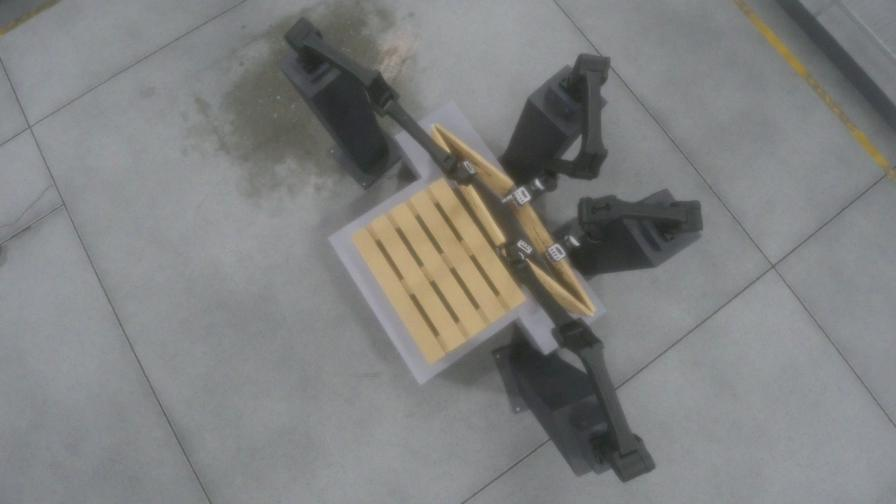

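Call:
{"fn": "move", "kwargs": {"arm1": {"target": [-0.330, -0.600, 0.510, -0.454, 0.891, 0, 0], "speed": 0.06}, "arm2": {"target": [0.000, -0.600, 0.500, -0.485, 0.8746, 0, 0], "speed": 0.05}, "arm3": {"target": [0.300, -0.405, 0.508, 0, 0, 0.9063, -0.4226], "speed": 0.05}, "arm4": {"target": [-0.162, -0.405, 0.490, 0.0548, -0.1175, 0.8987, -0.4190], "speed": 0.05}}}

Scene clock: 2726.67 s.
Joint torques (N m): arm1=[-9.23 -10.23 -11.21 3.4 -0.4 -0.76] | arm2=[1.2 -14.27 -8.14 3.48 0.19 0.25] | arm3=[-1.38 -29.57 7.65 0.96 -0.68 -0.13] | arm4=[1.61 -28.98 7.13 0.53 1.46 0.19]
Heat: arm1: hottest joint2_rad 32 °C; arm2: hottest joint2_rad 33 °C; arm3: hottest joint3_rad 40 °C; arm4: hottest joint3_rad 36 °C.
move: arm1 off_target; arm2 off_target; arm3 off_target; arm4 off_target
Joint velocities: within noise
arm1.joint_positions: joint1_rad=-0.553 joint2_rad=+2.856 joint3_rad=+0.688 joint4_rad=+1.472 joint5_rad=-0.550 joint6_rad=-0.401 hand_little=-0.698 hand_ring=-0.526 hand_middle=-0.433 hand_index=-0.502 hand_thumb_turn=-0.999 hand_thumb_bend=+0.727 hand_force_limit=+1.000 hand_speed=-0.850
arm1.joint_status: not commanded
arm1.hand_stopped_by: force,force,force,force,force,target
arm1.little_load_n: 0.0
arm1.ring_load_n: 0.0
arm1.middle_load_n: 0.5
arm1.index_load_n: 11.5
arm1.thumb_bend_load_n: 27.0
arm1.thumb_turn_load_n: 10.0
arm1.hand: x=-0.3411 y=-0.5363 z=+0.5011 quat_wxyz=(-0.476, +0.878, +0.029, -0.020)
arm1.hand_target: x=-0.3385 y=-0.5914 z=+0.5088 quat_wxyz=(-0.452, +0.892, -0.001, -0.003)
arm1.hand_status: off_target (0.065 m and 5.0 deg from the pose sent, 0.068 m and 3.2 deg at the start)
arm2.joint_positions: joint1_rad=+0.736 joint2_rad=+3.040 joint3_rad=+0.935 joint4_rad=+1.317 joint5_rad=+0.732 joint6_rad=+0.580 hand_little=+1.000 hand_ring=-0.472 hand_middle=-0.403 hand_index=-0.480 hand_thumb_turn=-1.000 hand_thumb_bend=+0.750 hand_force_limit=+1.000 hand_speed=+1.000
arm2.joint_status: not commanded
arm2.hand_stopped_by: fault,force,force,force,force,target
arm2.little_load_n: 0.0
arm2.ring_load_n: 4.0
arm2.middle_load_n: 11.5
arm2.index_load_n: 18.5
arm2.thumb_bend_load_n: 23.5
arm2.thumb_turn_load_n: 0.0
arm2.hand: x=-0.0049 y=-0.5748 z=+0.4823 quat_wxyz=(-0.490, +0.872, -0.011, +0.009)
arm2.hand_target: x=+0.0003 y=-0.5976 z=+0.4982 quat_wxyz=(-0.485, +0.875, +0.000, +0.000)
arm2.hand_status: off_target (0.031 m and 1.8 deg from the pose sent, 0.036 m and 1.9 deg at the start)
arm3.joint_positions: joint1_rad=+0.157 joint2_rad=+3.120 joint3_rad=+2.604 joint4_rad=-0.713 joint5_rad=-0.814 joint6_rad=-1.088 hand_little=-0.785 hand_ring=-0.575 hand_middle=-0.464 hand_index=-0.562 hand_thumb_turn=-1.000 hand_thumb_bend=+0.689 hand_force_limit=+1.000 hand_speed=-0.850
arm3.joint_status: not commanded
arm3.hand_stopped_by: force,force,force,force,force,target
arm3.little_load_n: 0.5
arm3.ring_load_n: 0.0
arm3.middle_load_n: 6.0
arm3.index_load_n: 10.5
arm3.thumb_bend_load_n: 21.0
arm3.thumb_turn_load_n: 4.5
arm3.hand: x=+0.3128 y=-0.4177 z=+0.4985 quat_wxyz=(-0.012, -0.001, -0.907, +0.421)
arm3.hand_target: x=+0.3002 y=-0.4051 z=+0.5078 quat_wxyz=(+0.000, +0.000, -0.906, +0.422)
arm3.hand_status: off_target (0.020 m and 1.4 deg from the pose sent, 0.021 m and 1.4 deg at the start)
arm4.joint_positions: joint1_rad=+0.035 joint2_rad=+3.067 joint3_rad=+2.249 joint4_rad=-0.247 joint5_rad=+0.741 joint6_rad=+0.868 hand_little=-0.705 hand_ring=-0.495 hand_middle=-0.384 hand_index=-0.468 hand_thumb_turn=-1.000 hand_thumb_bend=+0.639 hand_force_limit=+1.000 hand_speed=-0.850
arm4.joint_status: not commanded
arm4.hand_stopped_by: force,force,force,force,force,target
arm4.little_load_n: 2.0
arm4.ring_load_n: 3.0
arm4.middle_load_n: 3.0
arm4.index_load_n: 7.0
arm4.thumb_bend_load_n: 22.5
arm4.thumb_turn_load_n: 8.5
arm4.hand: x=-0.1566 y=-0.3986 z=+0.4966 quat_wxyz=(-0.062, +0.132, -0.898, +0.414)
arm4.hand_target: x=-0.1621 y=-0.4050 z=+0.4903 quat_wxyz=(-0.055, +0.118, -0.899, +0.419)
arm4.hand_status: off_target (0.011 m and 1.9 deg from the pose sent, 0.007 m and 2.4 deg at the start)
pictures: none

Call:
{"fn": "move", "kwargs": {"cameras": ["cam_high"]}}

Call:
{"fn": "zoom_image", "kwargs": {"camera": "cam_high", "region": [400, 110, 620, 340]}}

Scene clock: 2731.40 s.
Joint torques (N m): arm1=[-9.11 -10.23 -11.26 3.49 -0.39 -0.78] | arm2=[1.08 -14.04 -8.18 3.48 0.2 0.27] | arm3=[-1.79 -29.22 7.45 0.87 -0.68 -0.1] | arm4=[1.38 -28.69 7.12 0.58 1.46 0.19]
Heat: arm1: hottest joint2_rad 32 °C; arm2: hottest joint2_rad 33 °C; arm3: hottest joint3_rad 39 °C; arm4: hottest joint2_rad 36 °C.
Joint velocities: arm1=[within noise] | arm2=[within noise] | arm3=[-0.005 0.015 0.002 -0.002 0.007 0.154] | arm4=[within noise]
arm1.joint_positions: joint1_rad=-0.553 joint2_rad=+2.856 joint3_rad=+0.688 joint4_rad=+1.472 joint5_rad=-0.550 joint6_rad=-0.401 hand_little=-0.698 hand_ring=-0.526 hand_middle=-0.433 hand_index=-0.502 hand_thumb_turn=-0.999 hand_thumb_bend=+0.727 hand_force_limit=+1.000 hand_speed=-0.850
arm1.joint_status: not commanded
arm1.hand_stopped_by: force,force,force,force,force,target
arm1.little_load_n: 0.0
arm1.ring_load_n: 0.0
arm1.middle_load_n: 0.5
arm1.index_load_n: 11.5
arm1.thumb_bend_load_n: 27.0
arm1.thumb_turn_load_n: 10.0
arm1.hand: x=-0.3411 y=-0.5363 z=+0.5011 quat_wxyz=(-0.476, +0.878, +0.029, -0.020) (m; scene frame)
arm1.hand_target: x=-0.3385 y=-0.5914 z=+0.5088 quat_wxyz=(-0.452, +0.892, -0.001, -0.003) (m; scene frame)
arm1.hand_status: off_target (0.065 m and 5.0 deg from the pose sent, 0.068 m and 3.2 deg at the start)
arm2.joint_positions: joint1_rad=+0.736 joint2_rad=+3.040 joint3_rad=+0.935 joint4_rad=+1.317 joint5_rad=+0.732 joint6_rad=+0.580 hand_little=+1.000 hand_ring=-0.472 hand_middle=-0.403 hand_index=-0.480 hand_thumb_turn=-1.000 hand_thumb_bend=+0.750 hand_force_limit=+1.000 hand_speed=+1.000
arm2.joint_status: not commanded
arm2.hand_stopped_by: fault,force,force,force,force,target
arm2.little_load_n: 0.0
arm2.ring_load_n: 4.0
arm2.middle_load_n: 11.5
arm2.index_load_n: 18.5
arm2.thumb_bend_load_n: 23.5
arm2.thumb_turn_load_n: -0.5
arm2.hand: x=-0.0049 y=-0.5748 z=+0.4823 quat_wxyz=(-0.490, +0.872, -0.011, +0.009) (m; scene frame)
arm2.hand_target: x=+0.0003 y=-0.5976 z=+0.4982 quat_wxyz=(-0.485, +0.875, +0.000, +0.000) (m; scene frame)
arm2.hand_status: off_target (0.031 m and 1.8 deg from the pose sent, 0.036 m and 1.9 deg at the start)
arm3.joint_positions: joint1_rad=+0.157 joint2_rad=+3.120 joint3_rad=+2.604 joint4_rad=-0.713 joint5_rad=-0.814 joint6_rad=-1.088 hand_little=-0.785 hand_ring=-0.575 hand_middle=-0.464 hand_index=-0.562 hand_thumb_turn=-1.000 hand_thumb_bend=+0.689 hand_force_limit=+1.000 hand_speed=-0.850
arm3.joint_status: not commanded
arm3.hand_stopped_by: force,force,force,force,force,target
arm3.little_load_n: 0.0
arm3.ring_load_n: 0.0
arm3.middle_load_n: 6.0
arm3.index_load_n: 10.0
arm3.thumb_bend_load_n: 21.0
arm3.thumb_turn_load_n: 4.0
arm3.hand: x=+0.3128 y=-0.4177 z=+0.4985 quat_wxyz=(-0.012, -0.001, -0.907, +0.421) (m; scene frame)
arm3.hand_target: x=+0.3002 y=-0.4051 z=+0.5078 quat_wxyz=(+0.000, +0.000, -0.906, +0.422) (m; scene frame)
arm3.hand_status: off_target (0.020 m and 1.4 deg from the pose sent, 0.021 m and 1.4 deg at the start)
arm4.joint_positions: joint1_rad=+0.035 joint2_rad=+3.067 joint3_rad=+2.249 joint4_rad=-0.247 joint5_rad=+0.741 joint6_rad=+0.868 hand_little=-0.705 hand_ring=-0.495 hand_middle=-0.384 hand_index=-0.468 hand_thumb_turn=-1.000 hand_thumb_bend=+0.639 hand_force_limit=+1.000 hand_speed=-0.850
arm4.joint_status: not commanded
arm4.hand_stopped_by: force,force,force,force,force,target
arm4.little_load_n: 2.0
arm4.ring_load_n: 3.0
arm4.middle_load_n: 2.5
arm4.index_load_n: 7.0
arm4.thumb_bend_load_n: 22.5
arm4.thumb_turn_load_n: 9.0
arm4.hand: x=-0.1566 y=-0.3986 z=+0.4966 quat_wxyz=(-0.062, +0.132, -0.898, +0.414) (m; scene frame)
arm4.hand_target: x=-0.1621 y=-0.4050 z=+0.4903 quat_wxyz=(-0.055, +0.118, -0.899, +0.419) (m; scene frame)
arm4.hand_status: off_target (0.011 m and 1.9 deg from the pose sent, 0.007 m and 2.4 deg at the start)
pictures: cam_high

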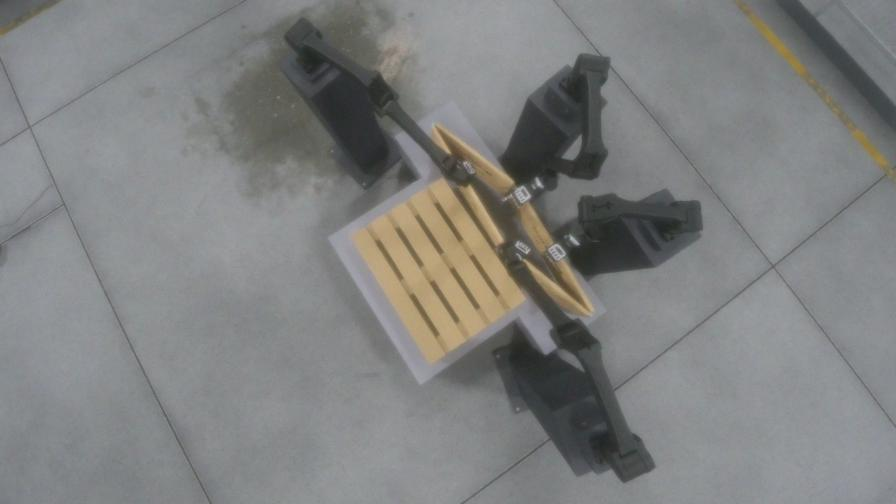

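Scaled by 2.191 from the camera's image (finer frame: 1280x720).

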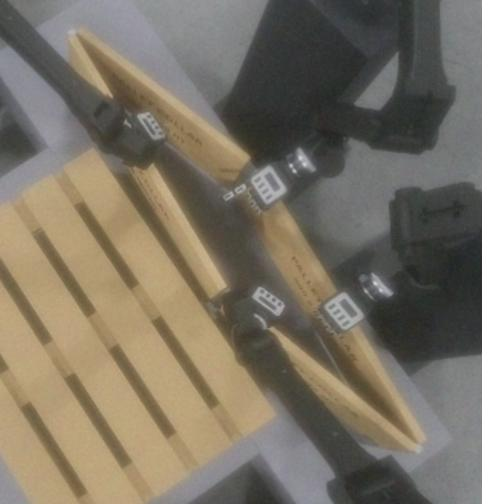

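Call:
{"fn": "move", "kwargs": {"arm3": {"joints": {"hand_little": 0.1, "hand_ring": 0.1, "hand_middle": 0.1, "hand_index": 0.1, "hand_thumb_bend": 1.0, "hand_speed": -0.5}}, "arm1": {"target": [-0.338, -0.545, 0.503, -0.473, 0.881, 0, 0], "speed": 0.08}, "arm2": {"target": [-0.003, -0.580, 0.485, -0.488, 0.873, 0, 0], "speed": 0.05}}}

Call:
{"fn": "move", "kwargs": {"arm3": {"target": [0.395, -0.415, 0.600, -0.0181, 0.0387, 0.9055, -0.4222], "speed": 0.12, "joints": {"hand_little": 0.25, "hand_ring": 0.25, "hand_middle": 0.25, "hand_index": 0.25}}, "cameras": ["arm3_cam_wrist"]}}

Scene clock: 2774.87 s.
Joint torques (N m): arm1=[-1.55 -11.52 -5.34 3.33 0.15 -0.31] | arm2=[-1.67 -12.75 -3.55 3.1 0.09 -0.14] | arm3=[-0.21 -29.04 8.53 0.7 -0.67 -0.11] | arm4=[1.85 -28.92 7.15 0.61 1.46 0.2]
Heat: arm1: hottest joint2_rad 32 °C; arm2: hottest joint2_rad 32 °C; arm3: hottest joint2_rad 37 °C; arm4: hottest joint2_rad 36 °C.
move: arm1 off_target; arm2 done; arm3 done
Joint velocities: within noise
arm1.joint_positions: joint1_rad=-0.539 joint2_rad=+2.855 joint3_rad=+0.690 joint4_rad=+1.476 joint5_rad=-0.498 joint6_rad=-0.337 hand_little=-0.698 hand_ring=-0.526 hand_middle=-0.433 hand_index=-0.502 hand_thumb_turn=-0.999 hand_thumb_bend=+0.727 hand_force_limit=+1.000 hand_speed=-0.850
arm1.joint_status: not commanded
arm1.hand_stopped_by: force,force,force,force,force,target
arm1.little_load_n: 0.0
arm1.ring_load_n: 0.0
arm1.middle_load_n: 2.0
arm1.index_load_n: 9.5
arm1.thumb_bend_load_n: 24.0
arm1.thumb_turn_load_n: 5.5
arm1.hand: x=-0.3389 y=-0.5331 z=+0.5000 quat_wxyz=(-0.471, +0.882, -0.003, -0.015)
arm1.hand_target: x=-0.3381 y=-0.5446 z=+0.5032 quat_wxyz=(-0.472, +0.882, +0.000, -0.001)
arm1.hand_status: off_target (0.012 m and 1.7 deg from the pose sent, 0.010 m and 4.1 deg at the start)
arm2.joint_positions: joint1_rad=+0.724 joint2_rad=+3.043 joint3_rad=+0.935 joint4_rad=+1.326 joint5_rad=+0.708 joint6_rad=+0.573 hand_little=+1.000 hand_ring=-0.473 hand_middle=-0.403 hand_index=-0.480 hand_thumb_turn=-1.000 hand_thumb_bend=+0.750 hand_force_limit=+1.000 hand_speed=+1.000
arm2.joint_status: not commanded
arm2.hand_stopped_by: fault,force,force,force,force,target
arm2.little_load_n: 0.0
arm2.ring_load_n: 0.0
arm2.middle_load_n: 8.5
arm2.index_load_n: 17.5
arm2.thumb_bend_load_n: 23.5
arm2.thumb_turn_load_n: 0.0
arm2.hand: x=-0.0047 y=-0.5750 z=+0.4808 quat_wxyz=(-0.485, +0.874, -0.009, +0.003)
arm2.hand_target: x=-0.0030 y=-0.5799 z=+0.4849 quat_wxyz=(-0.488, +0.873, +0.000, +0.000)
arm2.hand_status: done (0.007 m and 1.2 deg from the pose sent, 0.006 m and 1.7 deg at the start)
arm3.joint_positions: joint1_rad=+0.141 joint2_rad=+3.119 joint3_rad=+2.594 joint4_rad=-0.715 joint5_rad=-0.814 joint6_rad=-1.090 hand_little=+0.100 hand_ring=+0.100 hand_middle=+0.100 hand_index=+0.100 hand_thumb_turn=-1.000 hand_thumb_bend=+1.000 hand_force_limit=+1.000 hand_speed=-0.500
arm3.joint_status: all done
arm3.hand_stopped_by: target,target,target,target,target,target
arm3.little_load_n: 0.0
arm3.ring_load_n: 0.0
arm3.middle_load_n: 0.0
arm3.index_load_n: 0.0
arm3.thumb_bend_load_n: -0.5
arm3.thumb_turn_load_n: 0.0
arm3.hand: x=+0.3111 y=-0.4057 z=+0.4956 quat_wxyz=(-0.012, -0.009, -0.908, +0.420)
arm3.hand_target: x=+0.3003 y=-0.4049 z=+0.5077 quat_wxyz=(+0.000, +0.000, -0.906, +0.422)
arm3.hand_status: not commanded
arm4: as last shown
arm4.joint_positions: joint1_rad=+0.035 joint2_rad=+3.067 joint3_rad=+2.249 joint4_rad=-0.247 joint5_rad=+0.742 joint6_rad=+0.868 hand_little=-0.705 hand_ring=-0.495 hand_middle=-0.384 hand_index=-0.468 hand_thumb_turn=-1.000 hand_thumb_bend=+0.639 hand_force_limit=+1.000 hand_speed=-0.850
arm4.little_load_n: 2.5
arm4.ring_load_n: 3.5
arm4.middle_load_n: 3.0
arm4.hand: x=-0.1568 y=-0.3986 z=+0.4964 quat_wxyz=(-0.061, +0.132, -0.898, +0.414)
arm4.hand_target: x=-0.1623 y=-0.4050 z=+0.4901 quat_wxyz=(-0.055, +0.118, -0.899, +0.419)
pictures: none

Scene clock: 2776.83 s.
Joint torques (N m): arm1=[-1.44 -11.4 -5.24 3.29 0.17 -0.28] | arm2=[-1.55 -12.51 -3.58 3.06 0.09 -0.16] | arm3=[1.03 -26.81 6.22 1.42 -0.53 0.18] | arm4=[1.73 -28.92 7.15 0.54 1.44 0.18]
Heat: arm1: hottest joint2_rad 32 °C; arm2: hottest joint2_rad 32 °C; arm3: hottest joint2_rad 37 °C; arm4: hottest joint2_rad 36 °C.
move: arm3 off_target
Joint velocities: within noise
arm1, arm2, arm4: as last shown
arm1.joint_positions: joint1_rad=-0.538 joint2_rad=+2.855 joint3_rad=+0.690 joint4_rad=+1.476 joint5_rad=-0.498 joint6_rad=-0.337 hand_little=-0.698 hand_ring=-0.526 hand_middle=-0.433 hand_index=-0.502 hand_thumb_turn=-0.999 hand_thumb_bend=+0.727 hand_force_limit=+1.000 hand_speed=-0.850
arm1.ring_load_n: 0.5
arm1.thumb_turn_load_n: 5.0
arm1.hand: x=-0.3390 y=-0.5330 z=+0.5000 quat_wxyz=(-0.471, +0.882, -0.003, -0.015)
arm1.hand_target: x=-0.3382 y=-0.5446 z=+0.5032 quat_wxyz=(-0.472, +0.882, +0.000, -0.001)
arm2.middle_load_n: 9.0
arm2.index_load_n: 17.0
arm3.joint_positions: joint1_rad=+0.188 joint2_rad=+2.624 joint3_rad=+1.744 joint4_rad=-0.245 joint5_rad=-0.758 joint6_rad=-0.933 hand_little=+0.250 hand_ring=+0.250 hand_middle=+0.250 hand_index=+0.250 hand_thumb_turn=-1.000 hand_thumb_bend=+1.000 hand_force_limit=+1.000 hand_speed=-0.500
arm3.joint_status: all done
arm3.hand_stopped_by: target,target,target,target,target,target
arm3.little_load_n: 0.0
arm3.ring_load_n: 0.0
arm3.middle_load_n: 0.0
arm3.index_load_n: 0.0
arm3.thumb_bend_load_n: 0.0
arm3.thumb_turn_load_n: 0.0
arm3.hand: x=+0.4039 y=-0.4056 z=+0.5826 quat_wxyz=(+0.007, -0.042, -0.908, +0.416)
arm3.hand_target: x=+0.3952 y=-0.4149 z=+0.5998 quat_wxyz=(+0.018, -0.039, -0.905, +0.422)
arm3.hand_status: off_target (0.022 m and 1.6 deg from the pose sent, 0.134 m and 4.9 deg at the start)
arm4.ring_load_n: 3.0
arm3_cam_wrist: T_world_to_cam=[[-0.24877, 0.65493, -0.71357, 0.7764], [0.8339, 0.51958, 0.18616, -0.24097], [0.49268, -0.54873, -0.6754, 0.08758]] pos_world=[0.35093, -0.33523, 0.65802]

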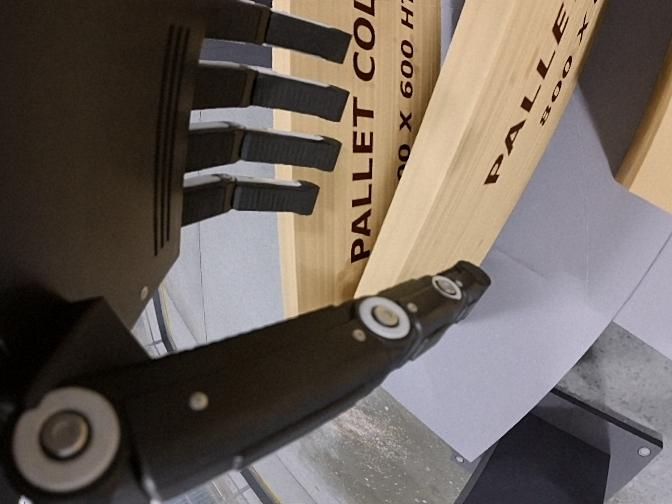

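Call:
{"fn": "move", "kwargs": {"arm3": {"target": [0.386, -0.436, 0.560, -0.0081, 0.0174, 0.9061, -0.4225], "speed": 0.1, "joints": {"hand_little": 0.1, "hand_ring": 0.1, "hand_middle": 0.1, "hand_index": 0.1}}, "cameras": ["arm3_cam_wrist"]}}

Scene clock: 2790.57 s.
Joint torques (N m): arm1=[-1.26 -11.69 -5.27 3.3 0.15 -0.28] | arm2=[-1.55 -12.57 -3.51 3.06 0.09 -0.16] | arm3=[0.79 -24.88 9.35 0.73 -0.74 -0.1] | arm4=[1.9 -29.04 7.09 0.5 1.46 0.18]
Heat: arm1: hottest joint2_rad 32 °C; arm2: hottest joint2_rad 32 °C; arm3: hottest joint2_rad 37 °C; arm4: hottest joint2_rad 36 °C.
move: arm3 off_target
Joint velocities: within noise
arm1, arm2, arm4: as last shown
arm1.ring_load_n: 0.0
arm1.index_load_n: 9.0
arm1.thumb_bend_load_n: 23.5
arm1.thumb_turn_load_n: 5.5
arm2.middle_load_n: 8.5
arm2.thumb_bend_load_n: 23.0
arm3.joint_positions: joint1_rad=+0.211 joint2_rad=+2.725 joint3_rad=+1.862 joint4_rad=-0.275 joint5_rad=-0.763 joint6_rad=-0.933 hand_little=+0.100 hand_ring=+0.100 hand_middle=+0.100 hand_index=+0.100 hand_thumb_turn=-1.000 hand_thumb_bend=+1.000 hand_force_limit=+1.000 hand_speed=-0.500
arm3.joint_status: all done
arm3.hand_stopped_by: target,target,target,target,target,target
arm3.little_load_n: 0.0
arm3.ring_load_n: 0.0
arm3.middle_load_n: 0.0
arm3.index_load_n: 0.0
arm3.thumb_bend_load_n: 0.0
arm3.thumb_turn_load_n: 0.0
arm3.hand: x=+0.4005 y=-0.4247 z=+0.5493 quat_wxyz=(-0.005, -0.033, -0.909, +0.416)
arm3.hand_target: x=+0.3865 y=-0.4357 z=+0.5605 quat_wxyz=(+0.008, -0.018, -0.906, +0.423)
arm3.hand_status: off_target (0.021 m and 2.5 deg from the pose sent, 0.042 m and 2.9 deg at the start)
arm4.middle_load_n: 2.5
arm4.thumb_bend_load_n: 23.0
arm3_cam_wrist: T_world_to_cam=[[-0.25607, 0.64868, -0.71669, 0.76627], [0.81776, 0.54072, 0.19722, -0.2126], [0.51546, -0.53558, -0.66892, 0.04918]] pos_world=[0.34473, -0.35576, 0.624]

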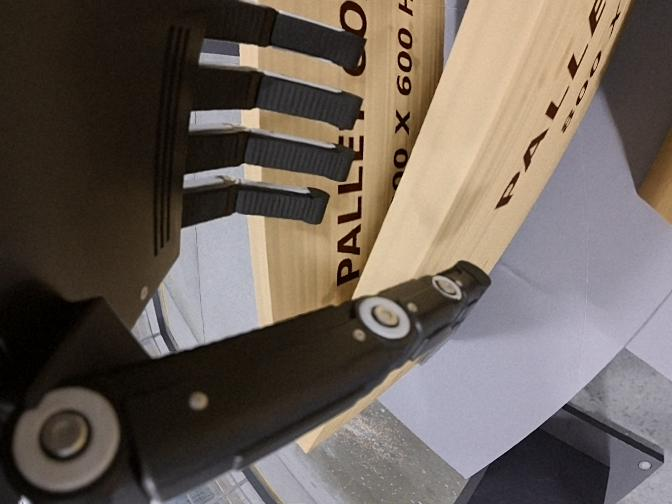

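Call:
{"fn": "move", "kwargs": {"arm3": {"target": [0.384, -0.437, 0.500, -0.0081, 0.0174, 0.9061, -0.4225], "speed": 0.06}, "cameras": ["arm3_cam_wrist"]}}

Scene clock: 2794.67 s.
Joint torques (N m): arm1=[-1.67 -11.16 -5.27 3.38 0.15 -0.26] | arm2=[-1.26 -12.86 -3.45 3.15 0.11 -0.16] | arm3=[0.91 -25.47 9.09 1.32 -0.72 -0.07] | arm4=[1.44 -28.98 7.08 0.57 1.44 0.18]
Heat: arm1: hottest joint2_rad 32 °C; arm2: hottest joint2_rad 32 °C; arm3: hottest joint2_rad 37 °C; arm4: hottest joint2_rad 36 °C.
move: arm3 off_target
Joint velocities: within noise
arm1, arm2, arm4: as last shown
arm1.index_load_n: 9.5
arm1.thumb_turn_load_n: 5.0
arm2.ring_load_n: 0.5
arm2.middle_load_n: 9.0
arm2.index_load_n: 17.5
arm3.joint_positions: joint1_rad=+0.211 joint2_rad=+2.860 joint3_rad=+1.977 joint4_rad=-0.266 joint5_rad=-0.763 joint6_rad=-0.934 hand_little=+0.100 hand_ring=+0.100 hand_middle=+0.100 hand_index=+0.100 hand_thumb_turn=-1.000 hand_thumb_bend=+1.000 hand_force_limit=+1.000 hand_speed=-0.500
arm3.joint_status: not commanded
arm3.hand_stopped_by: target,target,target,target,target,target
arm3.little_load_n: 0.0
arm3.ring_load_n: 0.0
arm3.middle_load_n: 0.0
arm3.index_load_n: 0.0
arm3.thumb_bend_load_n: 0.0
arm3.thumb_turn_load_n: 0.0
arm3.hand: x=+0.4002 y=-0.4249 z=+0.4928 quat_wxyz=(-0.009, -0.035, -0.910, +0.414)
arm3.hand_target: x=+0.3848 y=-0.4366 z=+0.5007 quat_wxyz=(+0.008, -0.018, -0.906, +0.422)
arm3.hand_status: off_target (0.021 m and 3.1 deg from the pose sent, 0.053 m and 2.5 deg at the start)
arm3_cam_wrist: T_world_to_cam=[[-0.24884, 0.65172, -0.71648, 0.72416], [0.81548, 0.54009, 0.20806, -0.20584], [0.52256, -0.5325, -0.66586, 0.00829]] pos_world=[0.34373, -0.35636, 0.56719]

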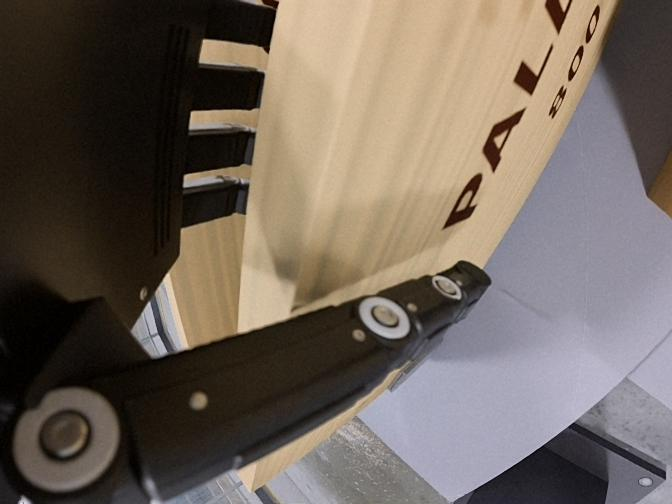

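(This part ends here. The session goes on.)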